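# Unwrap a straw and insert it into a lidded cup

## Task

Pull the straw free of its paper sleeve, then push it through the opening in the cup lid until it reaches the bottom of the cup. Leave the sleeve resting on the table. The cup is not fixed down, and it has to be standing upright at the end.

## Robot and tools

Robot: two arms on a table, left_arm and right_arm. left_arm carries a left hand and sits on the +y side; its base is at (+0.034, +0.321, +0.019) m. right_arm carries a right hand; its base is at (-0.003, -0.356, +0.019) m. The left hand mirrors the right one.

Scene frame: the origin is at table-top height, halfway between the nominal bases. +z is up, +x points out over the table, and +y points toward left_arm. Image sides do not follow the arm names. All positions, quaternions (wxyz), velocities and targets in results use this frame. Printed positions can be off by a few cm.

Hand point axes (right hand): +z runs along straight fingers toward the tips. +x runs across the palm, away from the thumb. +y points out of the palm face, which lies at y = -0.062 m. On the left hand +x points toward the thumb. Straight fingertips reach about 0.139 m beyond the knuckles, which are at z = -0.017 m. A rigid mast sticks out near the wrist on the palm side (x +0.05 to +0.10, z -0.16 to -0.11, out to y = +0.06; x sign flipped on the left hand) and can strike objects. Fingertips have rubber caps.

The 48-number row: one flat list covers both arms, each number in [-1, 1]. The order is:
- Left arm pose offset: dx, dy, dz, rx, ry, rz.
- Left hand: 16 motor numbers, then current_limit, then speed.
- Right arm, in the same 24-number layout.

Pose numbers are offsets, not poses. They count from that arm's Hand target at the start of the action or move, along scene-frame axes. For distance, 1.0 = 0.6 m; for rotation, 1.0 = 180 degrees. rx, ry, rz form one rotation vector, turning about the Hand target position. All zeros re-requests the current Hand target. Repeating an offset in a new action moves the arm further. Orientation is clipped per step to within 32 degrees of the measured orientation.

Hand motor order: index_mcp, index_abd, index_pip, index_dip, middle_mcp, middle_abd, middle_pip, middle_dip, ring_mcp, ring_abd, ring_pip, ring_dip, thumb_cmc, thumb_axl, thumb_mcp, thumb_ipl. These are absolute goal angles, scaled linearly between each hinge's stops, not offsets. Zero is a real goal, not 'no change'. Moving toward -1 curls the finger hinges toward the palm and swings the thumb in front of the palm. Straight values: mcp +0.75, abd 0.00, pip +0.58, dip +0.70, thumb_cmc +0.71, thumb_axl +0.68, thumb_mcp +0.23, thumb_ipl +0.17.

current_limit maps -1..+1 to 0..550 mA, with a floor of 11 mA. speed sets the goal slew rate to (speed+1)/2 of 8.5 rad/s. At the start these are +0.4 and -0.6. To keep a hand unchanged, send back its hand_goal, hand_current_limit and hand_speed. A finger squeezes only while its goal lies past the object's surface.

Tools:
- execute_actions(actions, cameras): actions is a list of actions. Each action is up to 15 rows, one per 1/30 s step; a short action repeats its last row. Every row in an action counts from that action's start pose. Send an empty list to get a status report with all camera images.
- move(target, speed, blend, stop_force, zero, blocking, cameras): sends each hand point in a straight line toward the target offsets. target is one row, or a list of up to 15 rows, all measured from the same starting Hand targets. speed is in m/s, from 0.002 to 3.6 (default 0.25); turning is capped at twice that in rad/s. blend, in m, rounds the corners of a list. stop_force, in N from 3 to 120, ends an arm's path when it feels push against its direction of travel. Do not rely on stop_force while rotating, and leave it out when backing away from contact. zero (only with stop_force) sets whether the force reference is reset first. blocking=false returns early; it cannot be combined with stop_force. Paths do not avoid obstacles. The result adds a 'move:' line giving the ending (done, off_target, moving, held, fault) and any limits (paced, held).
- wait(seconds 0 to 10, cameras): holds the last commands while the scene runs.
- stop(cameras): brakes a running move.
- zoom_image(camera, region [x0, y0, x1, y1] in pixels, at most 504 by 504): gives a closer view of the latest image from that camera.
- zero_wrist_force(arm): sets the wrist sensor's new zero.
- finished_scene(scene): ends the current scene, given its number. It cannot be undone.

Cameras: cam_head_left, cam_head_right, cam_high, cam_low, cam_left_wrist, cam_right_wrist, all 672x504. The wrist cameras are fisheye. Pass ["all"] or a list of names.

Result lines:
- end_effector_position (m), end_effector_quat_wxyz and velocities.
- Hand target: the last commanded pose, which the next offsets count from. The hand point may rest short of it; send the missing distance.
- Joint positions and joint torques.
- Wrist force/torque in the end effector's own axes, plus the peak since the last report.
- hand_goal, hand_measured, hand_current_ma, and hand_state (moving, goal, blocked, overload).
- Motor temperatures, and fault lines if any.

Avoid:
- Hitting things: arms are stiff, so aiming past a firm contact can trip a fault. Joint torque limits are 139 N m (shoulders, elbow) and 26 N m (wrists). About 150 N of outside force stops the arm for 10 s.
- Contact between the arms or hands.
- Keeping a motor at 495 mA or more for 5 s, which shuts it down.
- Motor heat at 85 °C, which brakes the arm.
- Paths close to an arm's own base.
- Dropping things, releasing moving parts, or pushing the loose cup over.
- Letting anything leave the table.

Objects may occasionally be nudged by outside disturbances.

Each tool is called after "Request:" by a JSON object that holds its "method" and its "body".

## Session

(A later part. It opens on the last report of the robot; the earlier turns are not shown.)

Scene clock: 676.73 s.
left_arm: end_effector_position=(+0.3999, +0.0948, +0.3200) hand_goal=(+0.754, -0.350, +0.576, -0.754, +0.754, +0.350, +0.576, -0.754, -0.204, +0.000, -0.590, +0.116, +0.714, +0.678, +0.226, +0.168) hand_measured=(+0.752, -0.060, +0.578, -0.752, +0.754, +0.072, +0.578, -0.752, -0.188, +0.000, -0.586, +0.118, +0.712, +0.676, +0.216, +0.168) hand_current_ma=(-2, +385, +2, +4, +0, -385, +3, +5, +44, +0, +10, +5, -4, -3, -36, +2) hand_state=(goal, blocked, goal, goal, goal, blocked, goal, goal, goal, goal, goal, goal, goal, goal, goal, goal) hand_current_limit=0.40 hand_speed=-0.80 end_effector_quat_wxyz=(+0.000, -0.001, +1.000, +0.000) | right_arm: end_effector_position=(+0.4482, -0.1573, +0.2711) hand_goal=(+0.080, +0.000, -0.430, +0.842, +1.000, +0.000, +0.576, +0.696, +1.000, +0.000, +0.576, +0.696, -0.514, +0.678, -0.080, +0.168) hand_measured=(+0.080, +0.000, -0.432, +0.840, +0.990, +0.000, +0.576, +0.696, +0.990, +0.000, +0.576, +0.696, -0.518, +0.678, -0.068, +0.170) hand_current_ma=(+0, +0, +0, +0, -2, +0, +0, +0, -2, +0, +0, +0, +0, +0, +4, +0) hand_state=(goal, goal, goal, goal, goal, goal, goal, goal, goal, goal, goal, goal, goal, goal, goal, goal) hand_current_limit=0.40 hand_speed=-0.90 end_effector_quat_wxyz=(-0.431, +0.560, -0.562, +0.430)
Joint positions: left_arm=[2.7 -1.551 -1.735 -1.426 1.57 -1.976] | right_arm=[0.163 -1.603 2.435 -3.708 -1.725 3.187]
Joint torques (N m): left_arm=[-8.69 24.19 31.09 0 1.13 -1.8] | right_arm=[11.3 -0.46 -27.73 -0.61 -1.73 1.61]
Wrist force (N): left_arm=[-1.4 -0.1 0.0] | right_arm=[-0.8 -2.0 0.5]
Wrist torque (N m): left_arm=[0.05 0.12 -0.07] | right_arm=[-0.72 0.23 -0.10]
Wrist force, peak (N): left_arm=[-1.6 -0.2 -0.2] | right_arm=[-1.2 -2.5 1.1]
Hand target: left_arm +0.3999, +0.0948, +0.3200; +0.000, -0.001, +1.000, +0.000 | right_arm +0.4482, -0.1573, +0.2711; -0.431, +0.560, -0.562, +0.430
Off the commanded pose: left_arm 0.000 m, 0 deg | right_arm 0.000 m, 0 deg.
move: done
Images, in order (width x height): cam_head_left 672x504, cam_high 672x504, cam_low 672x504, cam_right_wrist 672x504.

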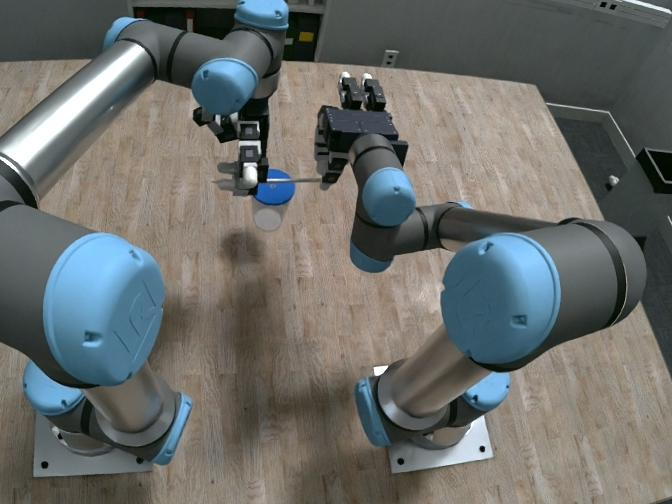

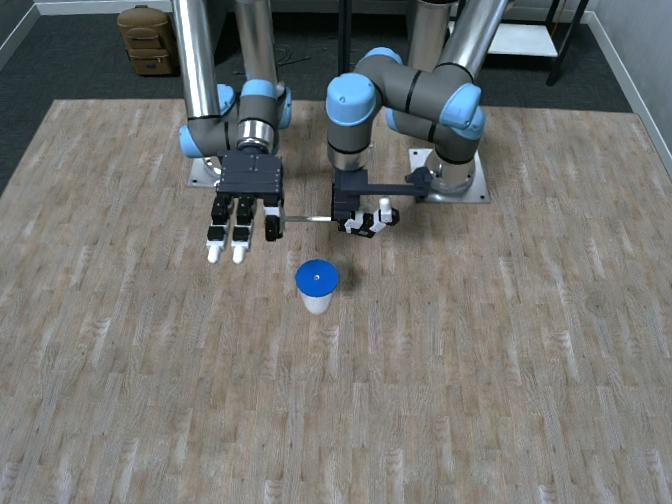

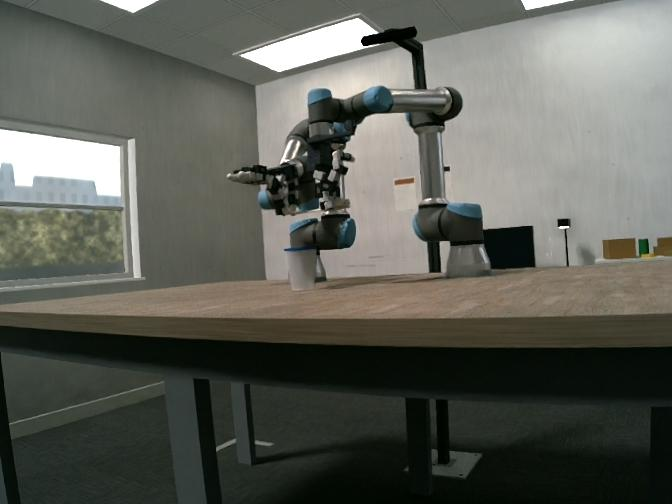

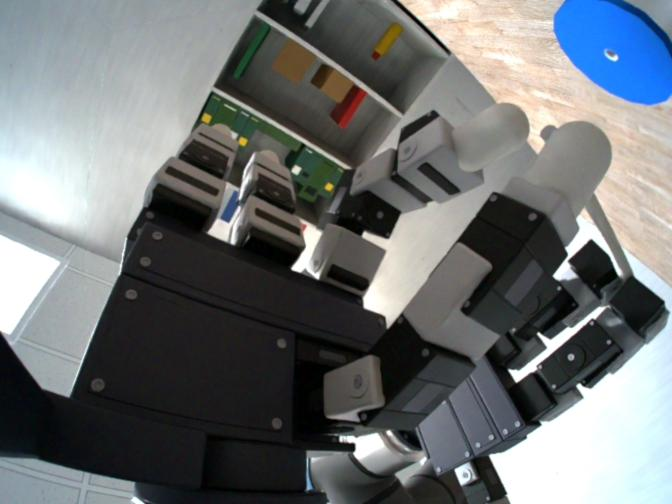

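Request:
{"method": "move", "body": {"target": [[0,0,0,0,0,0, 0.754,-0.35,0.576,-0.754,0.754,0.35,0.576,-0.754,-0.205,0,-0.591,0.116,0.714,0.677,0.225,0.168,0.4,-0.8, 0.0,0.005,0,0,0,0, 0.08,0,-0.43,0.841,1.0,0,0.576,0.696,1.0,0,0.576,0.696,-0.514,0.677,-0.08,0.168,0.4,-0.9],[0,0,0,0,0,0, 0.754,-0.35,0.576,-0.754,0.754,0.35,0.576,-0.754,-0.205,0,-0.591,0.116,0.714,0.677,0.225,0.168,0.4,-0.8, 0.0,0.005,0,0,0,0, -0.15,0,-0.33,0.841,1.0,0,0.576,0.696,1.0,0,0.576,0.696,-0.514,0.677,-0.14,0.168,0.4,-0.93]], "speed": 0.05, "cameras": ["cam_high","cam_low","cam_head_left","cam_right_wrist"]}}

Request:
{"method": "zoom_image", "body": {"camera": "cam_low", "region": [230, 160, 330, 260]}}

Request:
{"method": "zoom_image", "body": {"camera": "cam_right_wrist", "region": [400, 50, 672, 270]}}

Request:
{"method": "zoom_image", "body": {"camera": "cam_head_left", "region": [260, 130, 360, 230]}}

Scene clock: 686.47 s.
left_arm: end_effector_position=(+0.3999, +0.0948, +0.3200) hand_goal=(+0.754, -0.350, +0.576, -0.754, +0.754, +0.350, +0.576, -0.754, -0.204, +0.000, -0.590, +0.116, +0.714, +0.678, +0.226, +0.168) hand_measured=(+0.752, -0.060, +0.576, -0.752, +0.752, +0.072, +0.578, -0.752, -0.188, +0.000, -0.586, +0.118, +0.712, +0.676, +0.216, +0.168) hand_current_ma=(-4, +385, +1, +2, -3, -385, +2, +5, +44, +0, +10, +5, -4, -3, -36, +2) hand_state=(goal, blocked, goal, goal, goal, blocked, goal, goal, goal, goal, goal, goal, goal, goal, goal, goal) hand_current_limit=0.40 hand_speed=-0.80 end_effector_quat_wxyz=(+0.000, -0.001, +1.000, +0.000) | right_arm: end_effector_position=(+0.4482, -0.1543, +0.2711) hand_goal=(-0.150, +0.000, -0.330, +0.842, +1.000, +0.000, +0.576, +0.696, +1.000, +0.000, +0.576, +0.696, -0.514, +0.678, -0.140, +0.168) hand_measured=(-0.054, +0.000, -0.298, +0.858, +0.990, +0.000, +0.576, +0.696, +0.990, +0.000, +0.576, +0.696, -0.518, +0.678, -0.106, +0.188) hand_current_ma=(+151, +0, +16, +4, -2, +0, +0, +0, -2, +0, +0, +0, +0, +0, +29, +11) hand_state=(blocked, goal, blocked, goal, goal, goal, goal, goal, goal, goal, goal, goal, goal, goal, blocked, blocked) hand_current_limit=0.40 hand_speed=-0.93 end_effector_quat_wxyz=(-0.431, +0.560, -0.562, +0.430)
Joint positions: left_arm=[2.7 -1.551 -1.735 -1.426 1.57 -1.976] | right_arm=[0.174 -1.599 2.43 -3.707 -1.736 3.189]
Joint torques (N m): left_arm=[-10.49 18.87 27.55 -0.02 0.27 -0.87] | right_arm=[11.66 -0.5 -28.46 -0.38 -1.76 1.59]
Wrist force (N): left_arm=[-1.4 0.3 0.0] | right_arm=[-0.1 -1.9 0.5]
Wrist torque (N m): left_arm=[0.02 0.13 -0.07] | right_arm=[-0.70 0.18 -0.10]
Wrist force, peak (N): left_arm=[-1.9 -0.2 -0.2] | right_arm=[-0.8 -2.2 0.8]
Hand target: left_arm +0.3999, +0.0948, +0.3200; +0.000, -0.001, +1.000, +0.000 | right_arm +0.4482, -0.1543, +0.2711; -0.431, +0.560, -0.562, +0.430
Off the commanded pose: left_arm 0.000 m, 0 deg | right_arm 0.000 m, 0 deg.
move: done
Images, in order (width x height): cam_head_left 672x504, cam_high 672x504, cam_low 672x504, cam_right_wrist 672x504.

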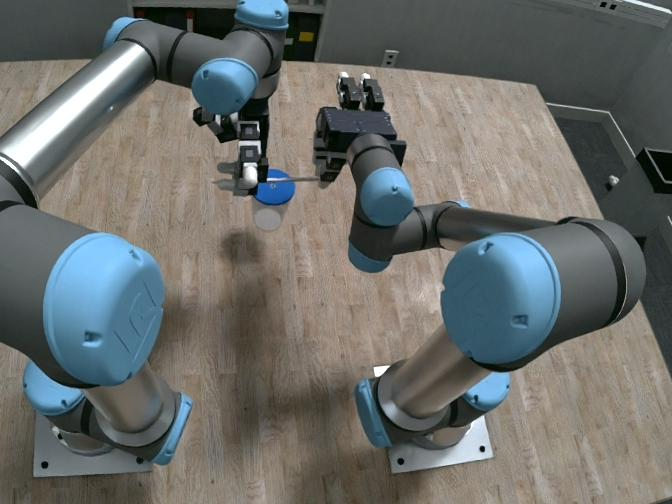

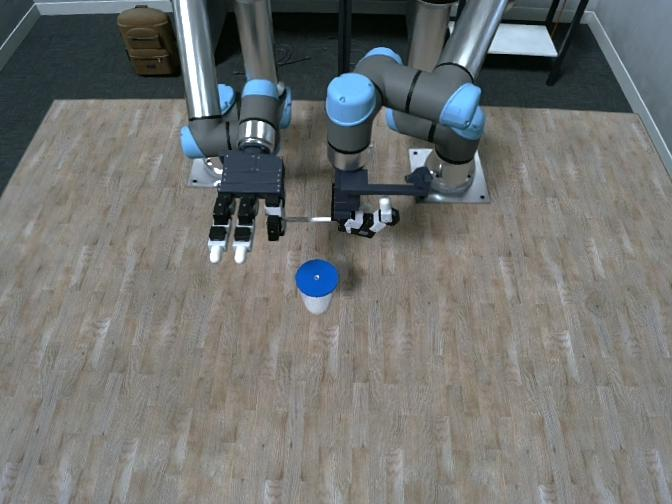

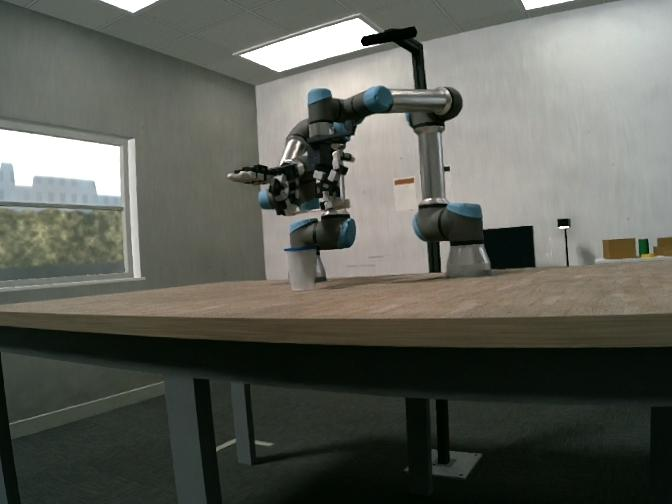

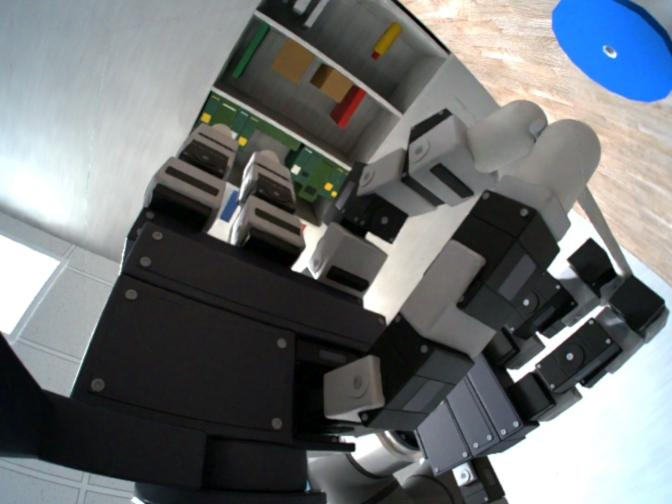

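Scaled by 5.040 from the camera's 672x504 image, which has a finer 960x720 frame.

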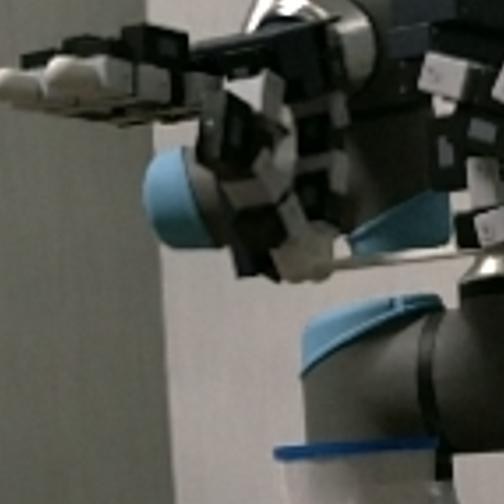

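Scaled by 1.853 from the camera's 672x504 image, which has a finer 960x720 frame.

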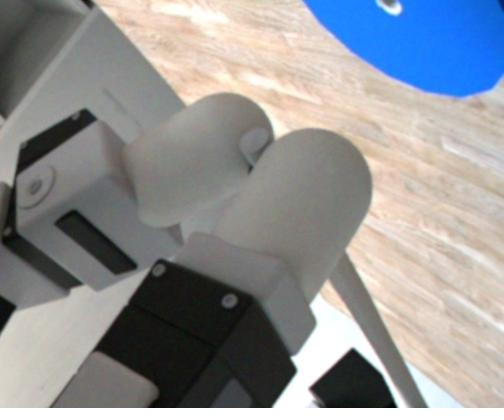

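Scaled by 5.040 from the camera's 672x504 image, which has a finer 960x720 frame.

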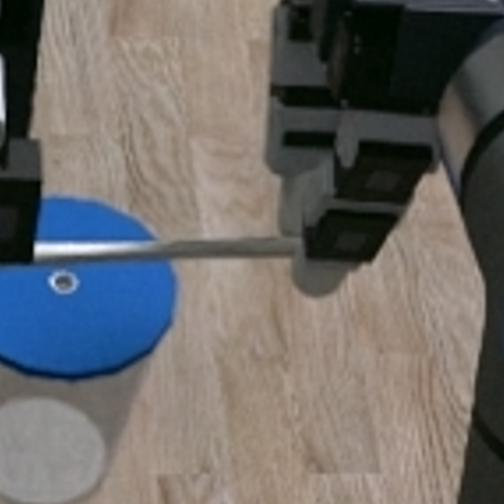

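Request:
{"method": "move", "body": {"target": [[0,0,0,0,0,0, 0.754,-0.35,0.576,-0.754,0.754,0.35,0.576,-0.754,-0.205,0,-0.591,0.116,0.714,0.677,0.225,0.168,0.4,-0.8, 0.0,0.0,0,0,0,0, 0.1,0,-0.45,0.841,1.0,0,0.576,0.696,1.0,0,0.576,0.696,-0.514,0.677,-0.07,0.168,0.4,-0.8],[0,0,0,0,0,0, 0.754,-0.35,0.576,-0.754,0.754,0.35,0.576,-0.754,-0.205,0,-0.591,0.116,0.714,0.677,0.225,0.168,0.4,-0.8, 0.0,0.0,-0.013,0,0,0, 0.1,0,-0.45,0.841,1.0,0,0.576,0.696,1.0,0,0.576,0.696,-0.514,0.677,-0.07,0.168,0.4,-0.9],[0,0,0,0,0,0, 0.754,-0.35,0.576,-0.754,0.754,0.35,0.576,-0.754,-0.205,0,-0.591,0.116,0.714,0.677,0.225,0.168,0.4,-0.8, 0.0,0.0,-0.013,0,0,0, -0.18,0,-0.33,0.841,1.0,0,0.576,0.696,1.0,0,0.576,0.696,-0.514,0.677,-0.16,0.168,0.4,-0.9]], "speed": 0.05, "cameras": ["cam_low","cam_right_wrist"]}}

Request:
{"method": "zoom_image", "body": {"camera": "cam_low", "region": [230, 160, 330, 260]}}

Request:
{"method": "zoom_image", "body": {"camera": "cam_right_wrist", "region": [400, 50, 672, 270]}}

Scene clock: 695.80 s.
left_arm: end_effector_position=(+0.3999, +0.0948, +0.3200) hand_goal=(+0.754, -0.350, +0.576, -0.754, +0.754, +0.350, +0.576, -0.754, -0.204, +0.000, -0.590, +0.116, +0.714, +0.678, +0.226, +0.168) hand_measured=(+0.752, -0.060, +0.576, -0.754, +0.752, +0.072, +0.576, -0.752, -0.188, +0.000, -0.586, +0.118, +0.712, +0.676, +0.216, +0.168) hand_current_ma=(-4, +385, -1, -1, -5, -385, +0, +3, +44, +0, +10, +5, -4, -3, -36, +2) hand_state=(goal, blocked, goal, goal, goal, blocked, goal, goal, goal, goal, goal, goal, goal, goal, goal, goal) hand_current_limit=0.40 hand_speed=-0.80 end_effector_quat_wxyz=(+0.000, -0.001, +1.000, +0.000) | right_arm: end_effector_position=(+0.4482, -0.1543, +0.2633) hand_goal=(-0.180, +0.000, -0.330, +0.842, +1.000, +0.000, +0.576, +0.696, +1.000, +0.000, +0.576, +0.696, -0.514, +0.678, -0.160, +0.168) hand_measured=(-0.058, +0.000, -0.290, +0.862, +0.990, +0.000, +0.576, +0.696, +0.990, +0.000, +0.576, +0.696, -0.516, +0.678, -0.114, +0.196) hand_current_ma=(+243, +0, +24, +6, -2, +0, +0, +0, -2, +0, +0, +0, +0, +0, +50, +20) hand_state=(blocked, goal, blocked, goal, goal, goal, goal, goal, goal, goal, goal, goal, goal, goal, blocked, blocked) hand_current_limit=0.40 hand_speed=-0.90 end_effector_quat_wxyz=(-0.431, +0.560, -0.562, +0.430)
Joint positions: left_arm=[2.7 -1.551 -1.735 -1.426 1.57 -1.976] | right_arm=[0.174 -1.578 2.44 -3.738 -1.736 3.189]
Joint torques (N m): left_arm=[-9.76 17.42 24.66 -0.25 -0.29 0.46] | right_arm=[7.91 -0.91 -5.53 -3.86 -0.45 -0.38]
Wrist force (N): left_arm=[-1.5 0.1 0.0] | right_arm=[-0.3 -1.6 0.1]
Wrist torque (N m): left_arm=[-0.01 0.12 -0.10] | right_arm=[-0.64 0.20 -0.10]
Wrist force, peak (N): left_arm=[-2.0 -0.2 -0.1] | right_arm=[-0.4 -2.3 0.9]
Hand target: left_arm +0.3999, +0.0948, +0.3200; +0.000, -0.001, +1.000, +0.000 | right_arm +0.4482, -0.1543, +0.2633; -0.431, +0.560, -0.562, +0.430
Off the commanded pose: left_arm 0.000 m, 0 deg | right_arm 0.000 m, 0 deg.
move: done
Images, in order (width x height): cam_low 672x504, cam_right_wrist 672x504.

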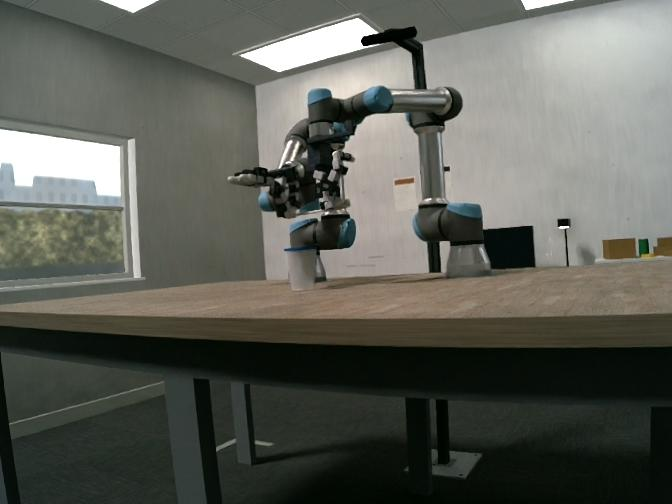

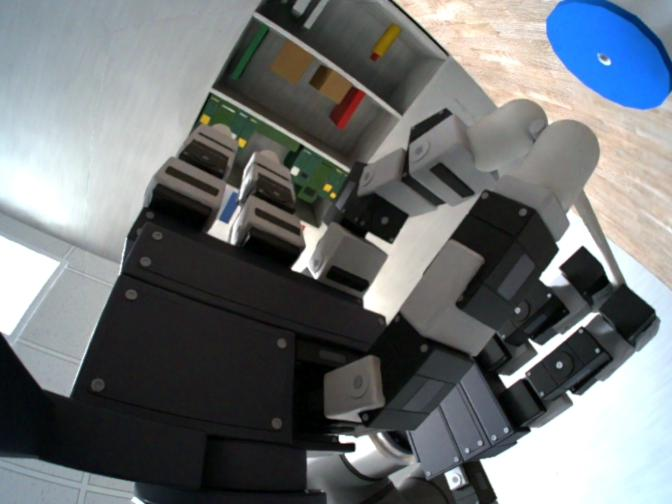

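Scaled by 5.040 from the camera's 672x504 image, which has a finer 960x720 frame.

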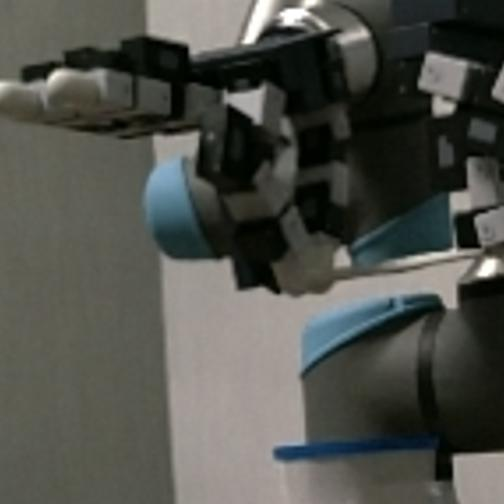

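Scaled by 1.853 from the camera's 672x504 image, which has a finer 960x720 frame.

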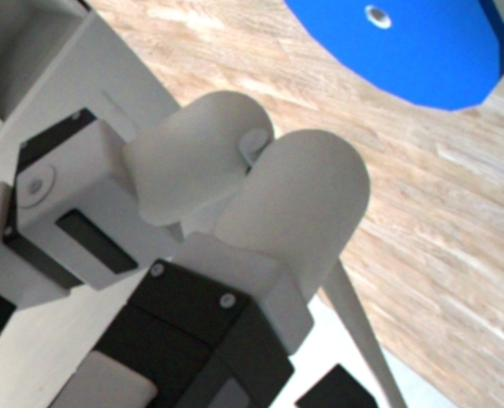

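Request:
{"method": "move", "body": {"target": [[0,0,0,0,0,0, 0.754,-0.35,0.576,-0.754,0.754,0.35,0.576,-0.754,-0.205,0,-0.591,0.116,0.714,0.677,0.225,0.168,0.4,-0.8, 0.0,0.0,0,0,0,0, -0.3,0,-0.33,0.841,1.0,0,0.576,0.696,1.0,0,0.576,0.696,-0.514,0.677,-0.22,0.168,0.4,-0.9],[0,0,0,0,0,0, 0.754,-0.35,0.576,-0.754,0.754,0.35,0.576,-0.754,-0.205,0,-0.591,0.116,0.714,0.677,0.225,0.168,0.4,-0.8, 0.0,-0.06,0,0,0,0, -0.3,0,-0.33,0.841,1.0,0,0.576,0.696,1.0,0,0.576,0.696,-0.514,0.677,-0.22,0.168,0.4,-0.9]], "speed": 0.04, "cameras": ["cam_low","cam_high","cam_head_left","cam_right_wrist"]}}

Request:
{"method": "zoom_image", "body": {"camera": "cam_low", "region": [230, 160, 350, 260]}}

Request:
{"method": "zoom_image", "body": {"camera": "cam_right_wrist", "region": [400, 50, 672, 270]}}

Request:
{"method": "zoom_image", "body": {"camera": "cam_high", "region": [220, 170, 340, 270]}}

Scene clock: 704.03 s.
left_arm: end_effector_position=(+0.3999, +0.0948, +0.3200) hand_goal=(+0.754, -0.350, +0.576, -0.754, +0.754, +0.350, +0.576, -0.754, -0.204, +0.000, -0.590, +0.116, +0.714, +0.678, +0.226, +0.168) hand_measured=(+0.758, -0.106, +0.580, -0.754, +0.754, +0.128, +0.578, -0.752, -0.188, +0.000, -0.586, +0.118, +0.712, +0.676, +0.216, +0.168) hand_current_ma=(+7, +385, +8, -1, +0, -385, +4, +3, +44, +0, +10, +5, -4, -3, -36, +2) hand_state=(goal, blocked, goal, goal, goal, blocked, goal, goal, goal, goal, goal, goal, goal, goal, goal, goal) hand_current_limit=0.40 hand_speed=-0.80 end_effector_quat_wxyz=(+0.000, -0.001, +1.000, +0.000) | right_arm: end_effector_position=(+0.4482, -0.1902, +0.2633) hand_goal=(-0.300, +0.000, -0.330, +0.842, +1.000, +0.000, +0.576, +0.696, +1.000, +0.000, +0.576, +0.696, -0.514, +0.678, -0.220, +0.168) hand_measured=(-0.076, +0.002, -0.274, +0.870, +0.990, +0.000, +0.576, +0.696, +0.990, +0.000, +0.576, +0.696, -0.514, +0.680, -0.118, +0.204) hand_current_ma=(+385, +0, +46, +12, -2, +0, +0, +0, -2, +0, +0, +0, +0, +0, +256, +35) hand_state=(blocked, goal, blocked, blocked, goal, goal, goal, goal, goal, goal, goal, goal, goal, goal, blocked, blocked) hand_current_limit=0.40 hand_speed=-0.90 end_effector_quat_wxyz=(-0.431, +0.560, -0.562, +0.430)
Joint positions: left_arm=[2.7 -1.551 -1.735 -1.426 1.57 -1.976] | right_arm=[0.041 -1.629 2.489 -3.739 -1.607 3.154]
Joint torques (N m): left_arm=[-5.73 16.06 22.09 -0.04 -0.45 0.91] | right_arm=[-10.46 -25.05 -6.31 -0.38 2.23 -1.32]
Wrist force (N): left_arm=[-1.1 -0.2 -0.3] | right_arm=[-1.0 -2.2 1.1]
Wrist torque (N m): left_arm=[0.06 0.16 0.01] | right_arm=[-0.72 0.26 -0.01]
Wrist force, peak (N): left_arm=[-1.9 -3.4 -0.2] | right_arm=[-3.8 -2.5 0.2]
Hand target: left_arm +0.3999, +0.0948, +0.3200; +0.000, -0.001, +1.000, +0.000 | right_arm +0.4482, -0.1903, +0.2633; -0.431, +0.560, -0.562, +0.430
Off the commanded pose: left_arm 0.000 m, 0 deg | right_arm 0.000 m, 0 deg.
move: done
Images, in order (width x height): cam_head_left 672x504, cam_high 672x504, cam_low 672x504, cam_right_wrist 672x504.

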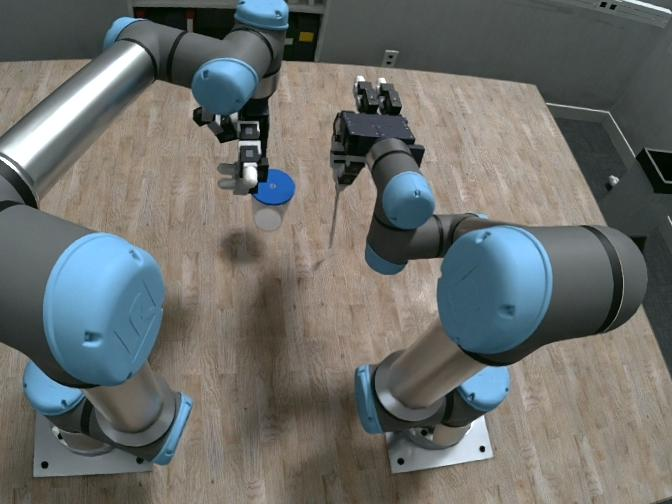

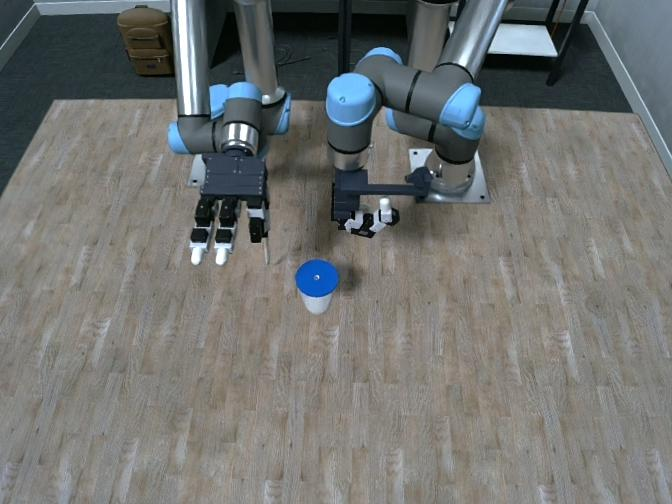

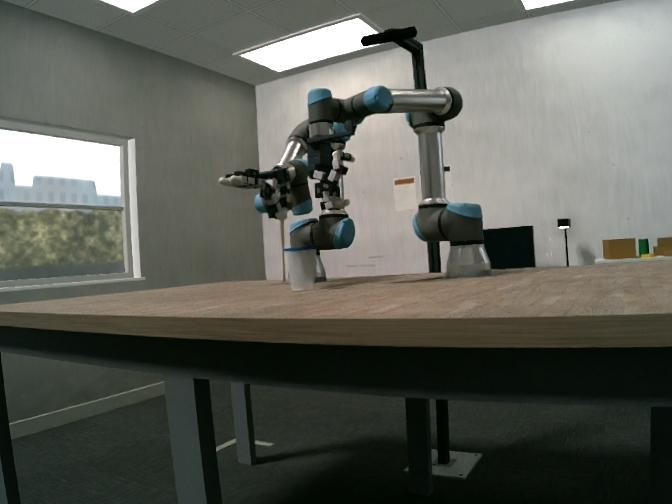

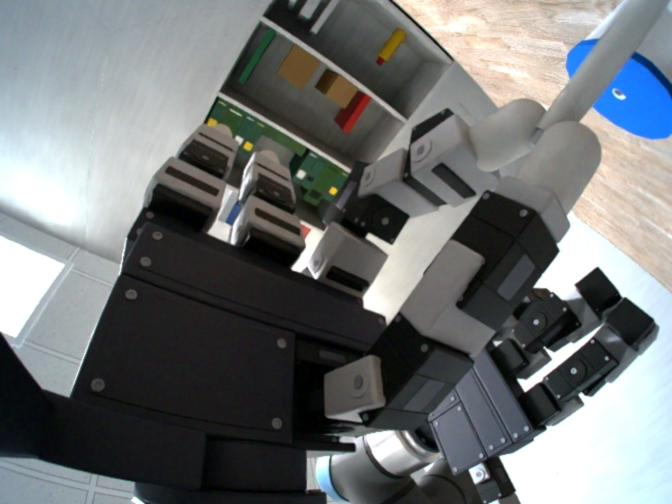

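Scaled by 4.200 from the camera's 672x504 image, which has a finer 960x720 frame.

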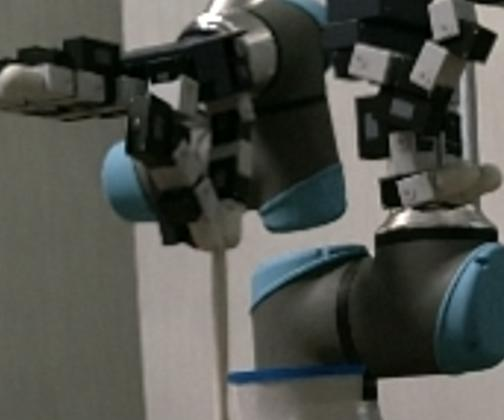

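Scaled by 1.853 from the camera's 672x504 image, which has a finer 960x720 frame.

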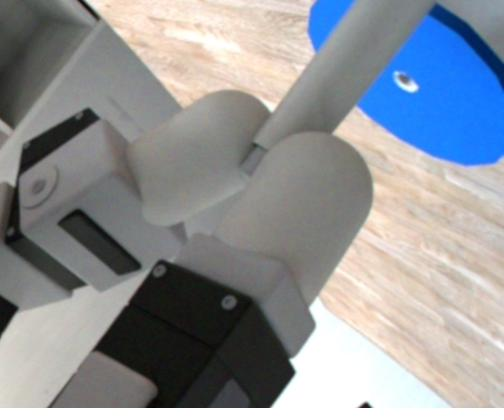

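Scaled by 4.200 from the camera's 672x504 image, which has a finer 960x720 frame.

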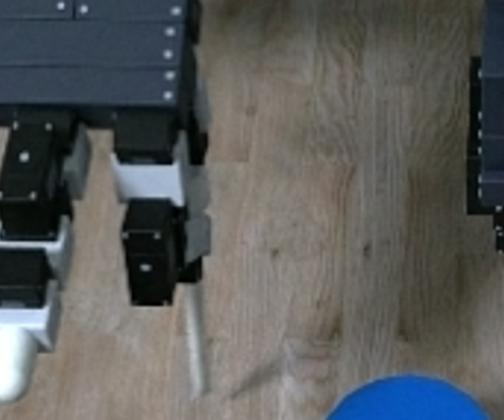

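Request:
{"method": "move", "body": {"target": [[0.033,0.2,0.03,-0.3,0.094,0.298, 0.754,0,0.3,-0.2,0.754,0,0.3,-0.2,0.5,0,0.3,0.5,0.0,0.677,0.2,0.1,0.4,-0.5, 0,0,0.05,0,0,0, -0.3,0,-0.33,0.841,1.0,0,0.576,0.696,1.0,0,0.576,0.696,-0.514,0.677,-0.22,0.168,0.4,-0.9],[0.05,0.18,0.0,-0.596,0.188,0.596, 0.501,0,-0.547,0.087,0.501,0,-0.547,0.087,1.0,0,0.576,0.696,-0.571,0.677,0.135,-0.07,0.4,-0.5, 0.028,0.114,0.213,0,0,0.278, -0.3,0,-0.33,0.841,1.0,0,0.576,0.696,1.0,0,0.576,0.696,-0.514,0.677,-0.22,0.168,0.4,-0.9]], "speed": 0.2, "cameras": ["all"]}}

Scene clock: 741.60 s.
left_arm: end_effector_position=(+0.4299, +0.2028, +0.3200) hand_goal=(+0.502, +0.000, -0.546, +0.088, +0.502, +0.000, -0.546, +0.088, +1.000, +0.000, +0.576, +0.696, -0.570, +0.678, +0.136, -0.070) hand_measured=(+0.504, -0.002, -0.544, +0.086, +0.504, -0.002, -0.544, +0.086, +0.998, -0.002, +0.574, +0.694, -0.576, +0.676, +0.138, -0.068) hand_current_ma=(+4, -4, +4, -5, +4, -1, +5, -5, -4, -2, -4, -5, -15, -3, +4, +4) hand_state=(goal, goal, goal, goal, goal, goal, goal, goal, goal, goal, goal, goal, goal, goal, goal, goal) hand_current_limit=0.40 hand_speed=-0.50 end_effector_quat_wxyz=(+0.213, +0.674, -0.212, +0.674) | right_arm: end_effector_position=(+0.4650, -0.1219, +0.3911) hand_goal=(-0.300, +0.000, -0.330, +0.842, +1.000, +0.000, +0.576, +0.696, +1.000, +0.000, +0.576, +0.696, -0.514, +0.678, -0.220, +0.168) hand_measured=(-0.076, +0.002, -0.274, +0.870, +0.990, +0.000, +0.576, +0.696, +0.990, +0.000, +0.576, +0.696, -0.514, +0.680, -0.118, +0.204) hand_current_ma=(+385, +0, +46, +12, -2, +0, +0, +0, -2, +0, +0, +0, +0, +0, +256, +35) hand_state=(blocked, goal, blocked, blocked, goal, goal, goal, goal, goal, goal, goal, goal, goal, goal, blocked, blocked) hand_current_limit=0.40 hand_speed=-0.90 end_effector_quat_wxyz=(-0.572, +0.745, -0.272, +0.207)
Joint positions: left_arm=[3.935 -1.321 -2.346 -2.615 -0.129 -1.575] | right_arm=[-0.189 -1.736 2.143 -3.042 -0.564 2.707]
Joint torques (N m): left_arm=[11.52 -0.73 24.94 -3.04 0.06 1.91] | right_arm=[10.86 0.5 -32.62 0.04 2.76 -1.32]
Wrist force (N): left_arm=[-0.9 0.4 0.1] | right_arm=[-0.4 -1.4 1.2]
Wrist torque (N m): left_arm=[0.09 -0.05 -0.05] | right_arm=[-0.68 0.17 0.05]
Wrist force, peak (N): left_arm=[-1.3 0.9 -0.3] | right_arm=[-1.0 -2.6 1.1]
Hand target: left_arm +0.4299, +0.2028, +0.3200; +0.213, +0.675, -0.212, +0.674 | right_arm +0.4650, -0.1219, +0.3911; -0.572, +0.745, -0.272, +0.207
Off the commanded pose: left_arm 0.000 m, 0 deg | right_arm 0.000 m, 0 deg.
move: done

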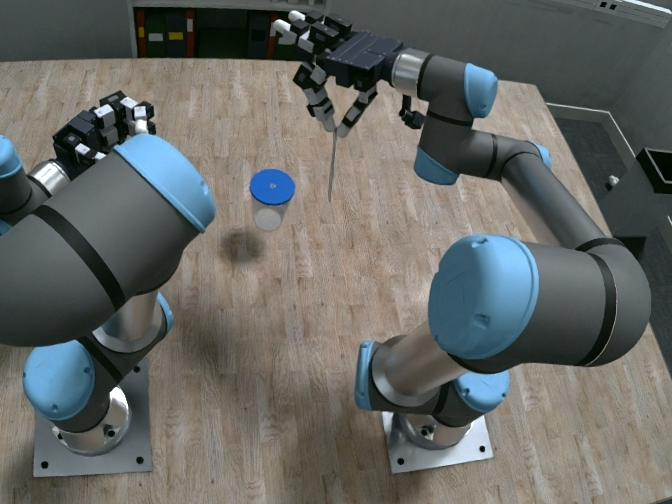

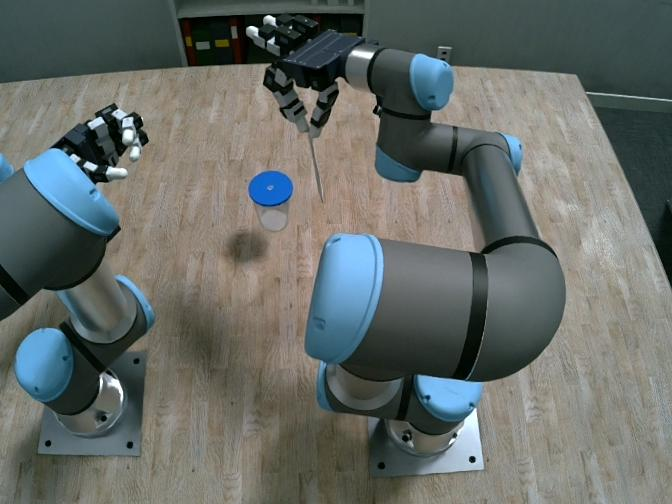

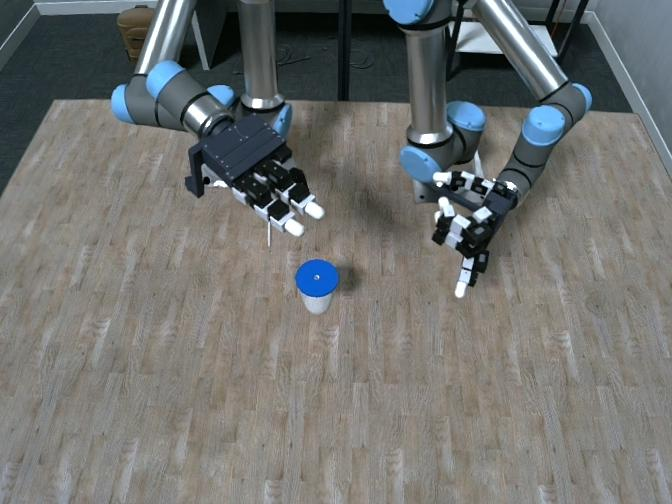

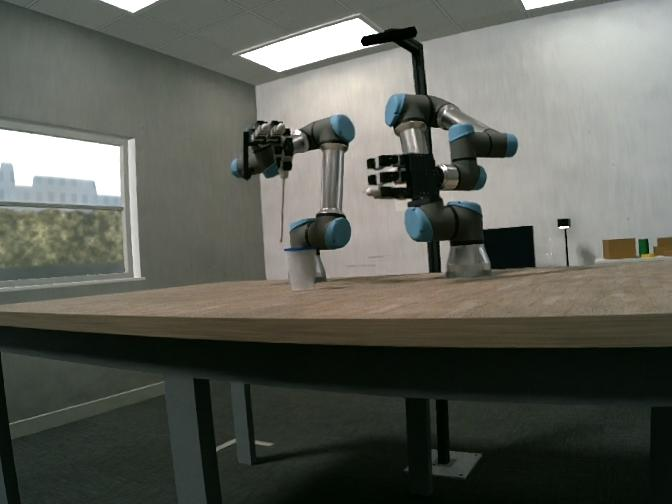

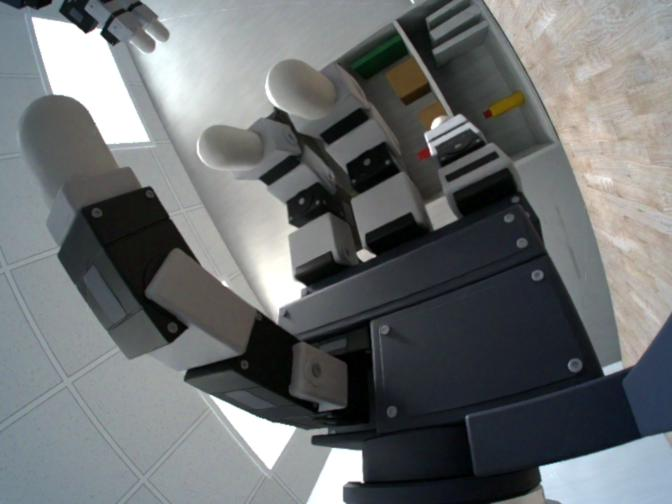

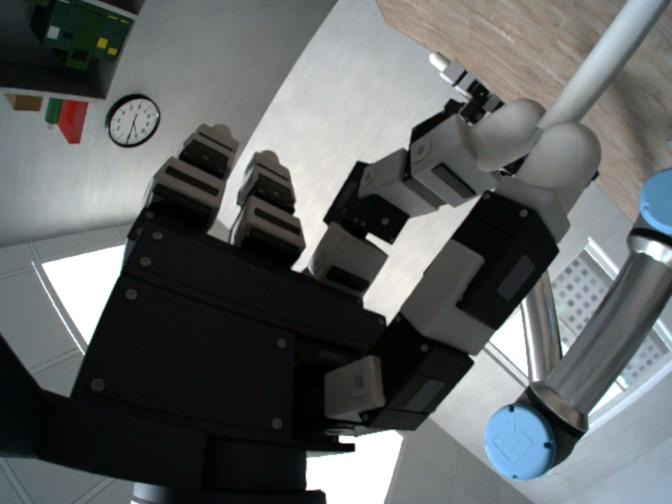

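Request:
{"method": "move", "body": {"target": [0.05,-0.30,-0.183,0,0,0, 0.501,0,-0.547,0.087,0.501,0,-0.547,0.087,1.0,0,0.576,0.696,-0.571,0.677,0.135,-0.07,0.4,-0.5, 0,0,0,0,0,0, -0.3,0,-0.33,0.841,1.0,0,0.576,0.696,1.0,0,0.576,0.696,-0.514,0.677,-0.22,0.168,0.4,-0.9], "speed": 0.2, "cameras": ["all"]}}

Request:
{"method": "zoom_image", "body": {"camera": "cam_high", "region": [230, 130, 430, 300]}}

Request:
{"method": "zoom_image", "body": {"camera": "cam_low", "region": [240, 120, 420, 290]}}

Request:
{"method": "zoom_image", "body": {"camera": "cam_head_left", "region": [200, 60, 400, 230]}}

Scene clock: 749.50 s.
left_arm: end_effector_position=(+0.4598, +0.0229, +0.2102) hand_goal=(+0.502, +0.000, -0.546, +0.088, +0.502, +0.000, -0.546, +0.088, +1.000, +0.000, +0.576, +0.696, -0.570, +0.678, +0.136, -0.070) hand_measured=(+0.504, -0.002, -0.544, +0.086, +0.504, -0.002, -0.544, +0.086, +0.998, -0.002, +0.574, +0.694, -0.576, +0.676, +0.138, -0.068) hand_current_ma=(+4, -4, +4, -5, +4, -1, +5, -5, -3, -2, -4, -5, -16, -3, +4, +4) hand_state=(goal, goal, goal, goal, goal, goal, goal, goal, goal, goal, goal, goal, goal, goal, goal, goal) hand_current_limit=0.40 hand_speed=-0.50 end_effector_quat_wxyz=(+0.213, +0.675, -0.212, +0.674) | right_arm: end_effector_position=(+0.4650, -0.1219, +0.3911) hand_goal=(-0.300, +0.000, -0.330, +0.842, +1.000, +0.000, +0.576, +0.696, +1.000, +0.000, +0.576, +0.696, -0.514, +0.678, -0.220, +0.168) hand_measured=(-0.076, +0.002, -0.274, +0.870, +0.990, +0.000, +0.576, +0.696, +0.990, +0.000, +0.576, +0.696, -0.514, +0.680, -0.118, +0.204) hand_current_ma=(+385, +0, +46, +12, -2, +0, +0, +0, -2, +0, +0, +0, +0, +0, +256, +35) hand_state=(blocked, goal, blocked, blocked, goal, goal, goal, goal, goal, goal, goal, goal, goal, goal, blocked, blocked) hand_current_limit=0.40 hand_speed=-0.90 end_effector_quat_wxyz=(-0.572, +0.745, -0.272, +0.207)
Joint positions: left_arm=[3.235 -1.667 -2.417 -2.199 -0.829 -1.573] | right_arm=[-0.189 -1.736 2.143 -3.042 -0.564 2.707]
Joint torques (N m): left_arm=[-11.07 12.41 20.37 4.52 -1.39 -2.3] | right_arm=[11.4 0.08 -32.96 0.1 2.87 -1.28]
Wrist force (N): left_arm=[-1.0 0.5 0.0] | right_arm=[-0.5 -1.7 1.5]
Wrist torque (N m): left_arm=[0.10 -0.05 0.04] | right_arm=[-0.72 0.18 0.04]
Wrist force, peak (N): left_arm=[-1.5 0.8 0.7] | right_arm=[-0.3 -1.8 1.6]
Hand target: left_arm +0.4599, +0.0228, +0.2102; +0.213, +0.675, -0.212, +0.674 | right_arm +0.4650, -0.1219, +0.3911; -0.572, +0.745, -0.272, +0.207
Off the commanded pose: left_arm 0.000 m, 0 deg | right_arm 0.000 m, 0 deg.
move: done

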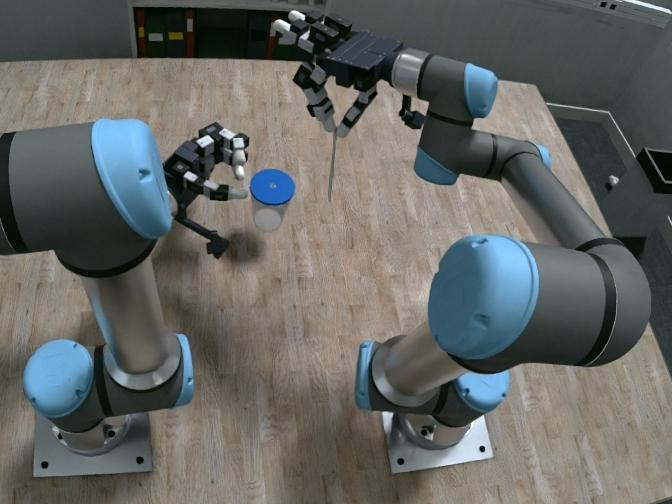

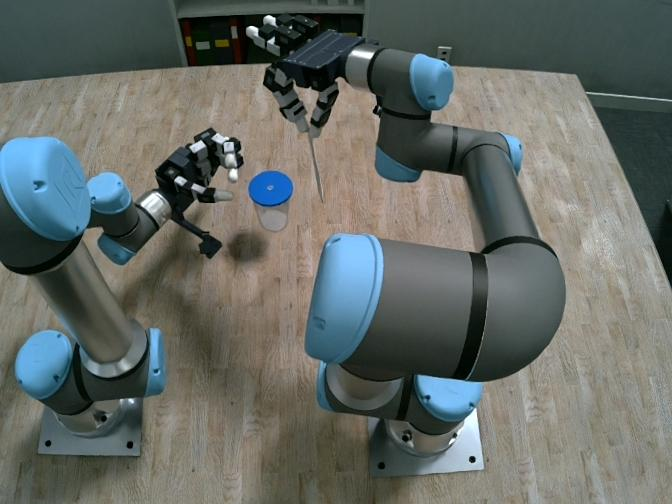

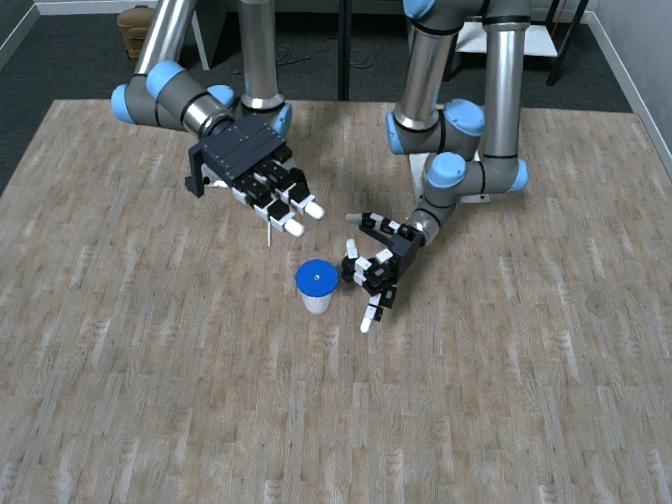

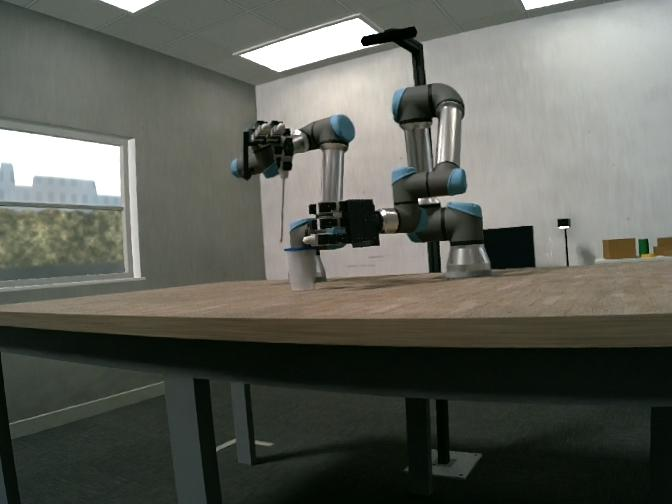

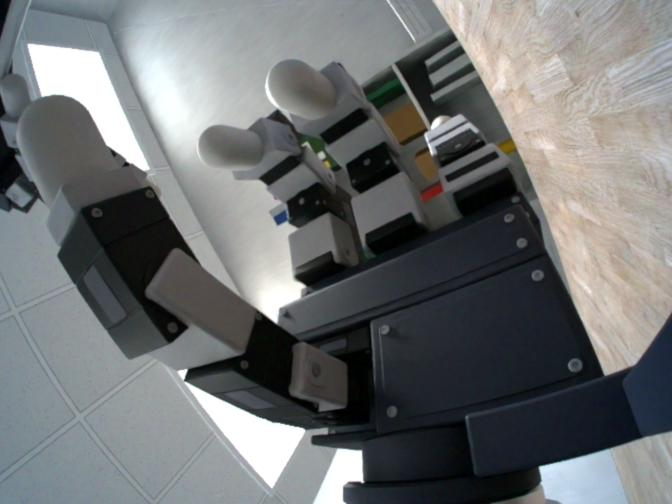

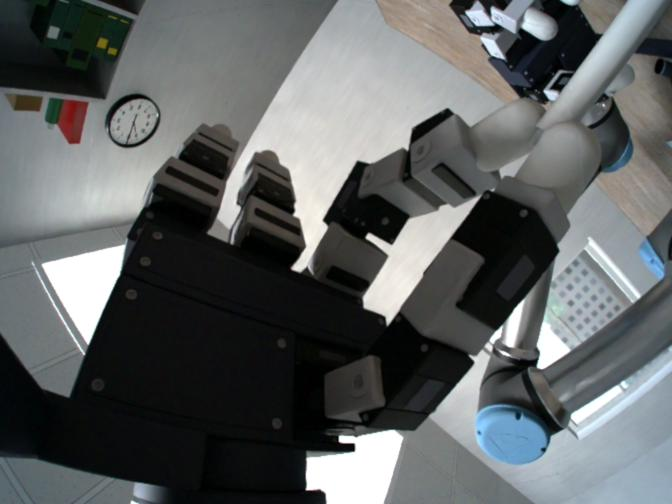

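Scaled by 2.520 from the camera's 672x504 image, which has a finer 960x720 frame.

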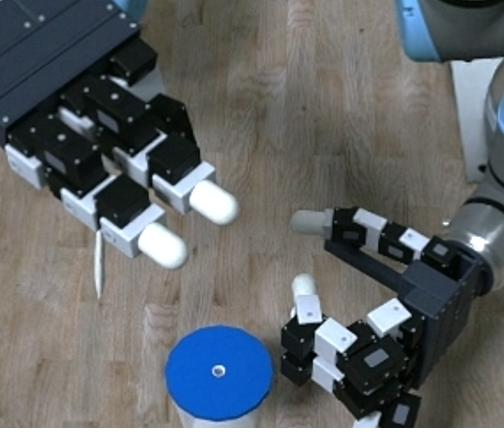

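Scaled by 2.800 from the camera's 672x504 image, which has a finer 960x720 frame.

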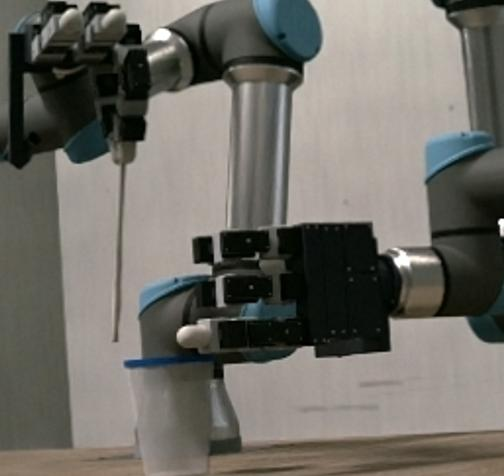

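Scaled by 2.520 from the camera's 672x504 image, which has a finer 960x720 frame.

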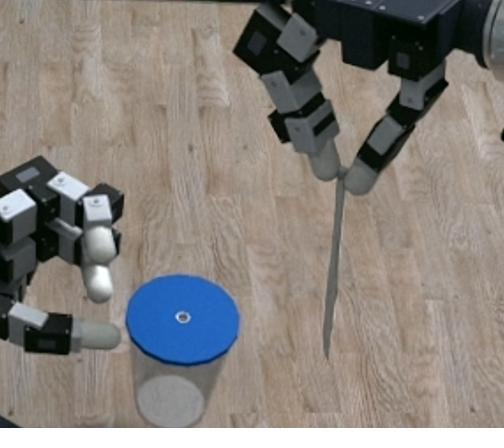

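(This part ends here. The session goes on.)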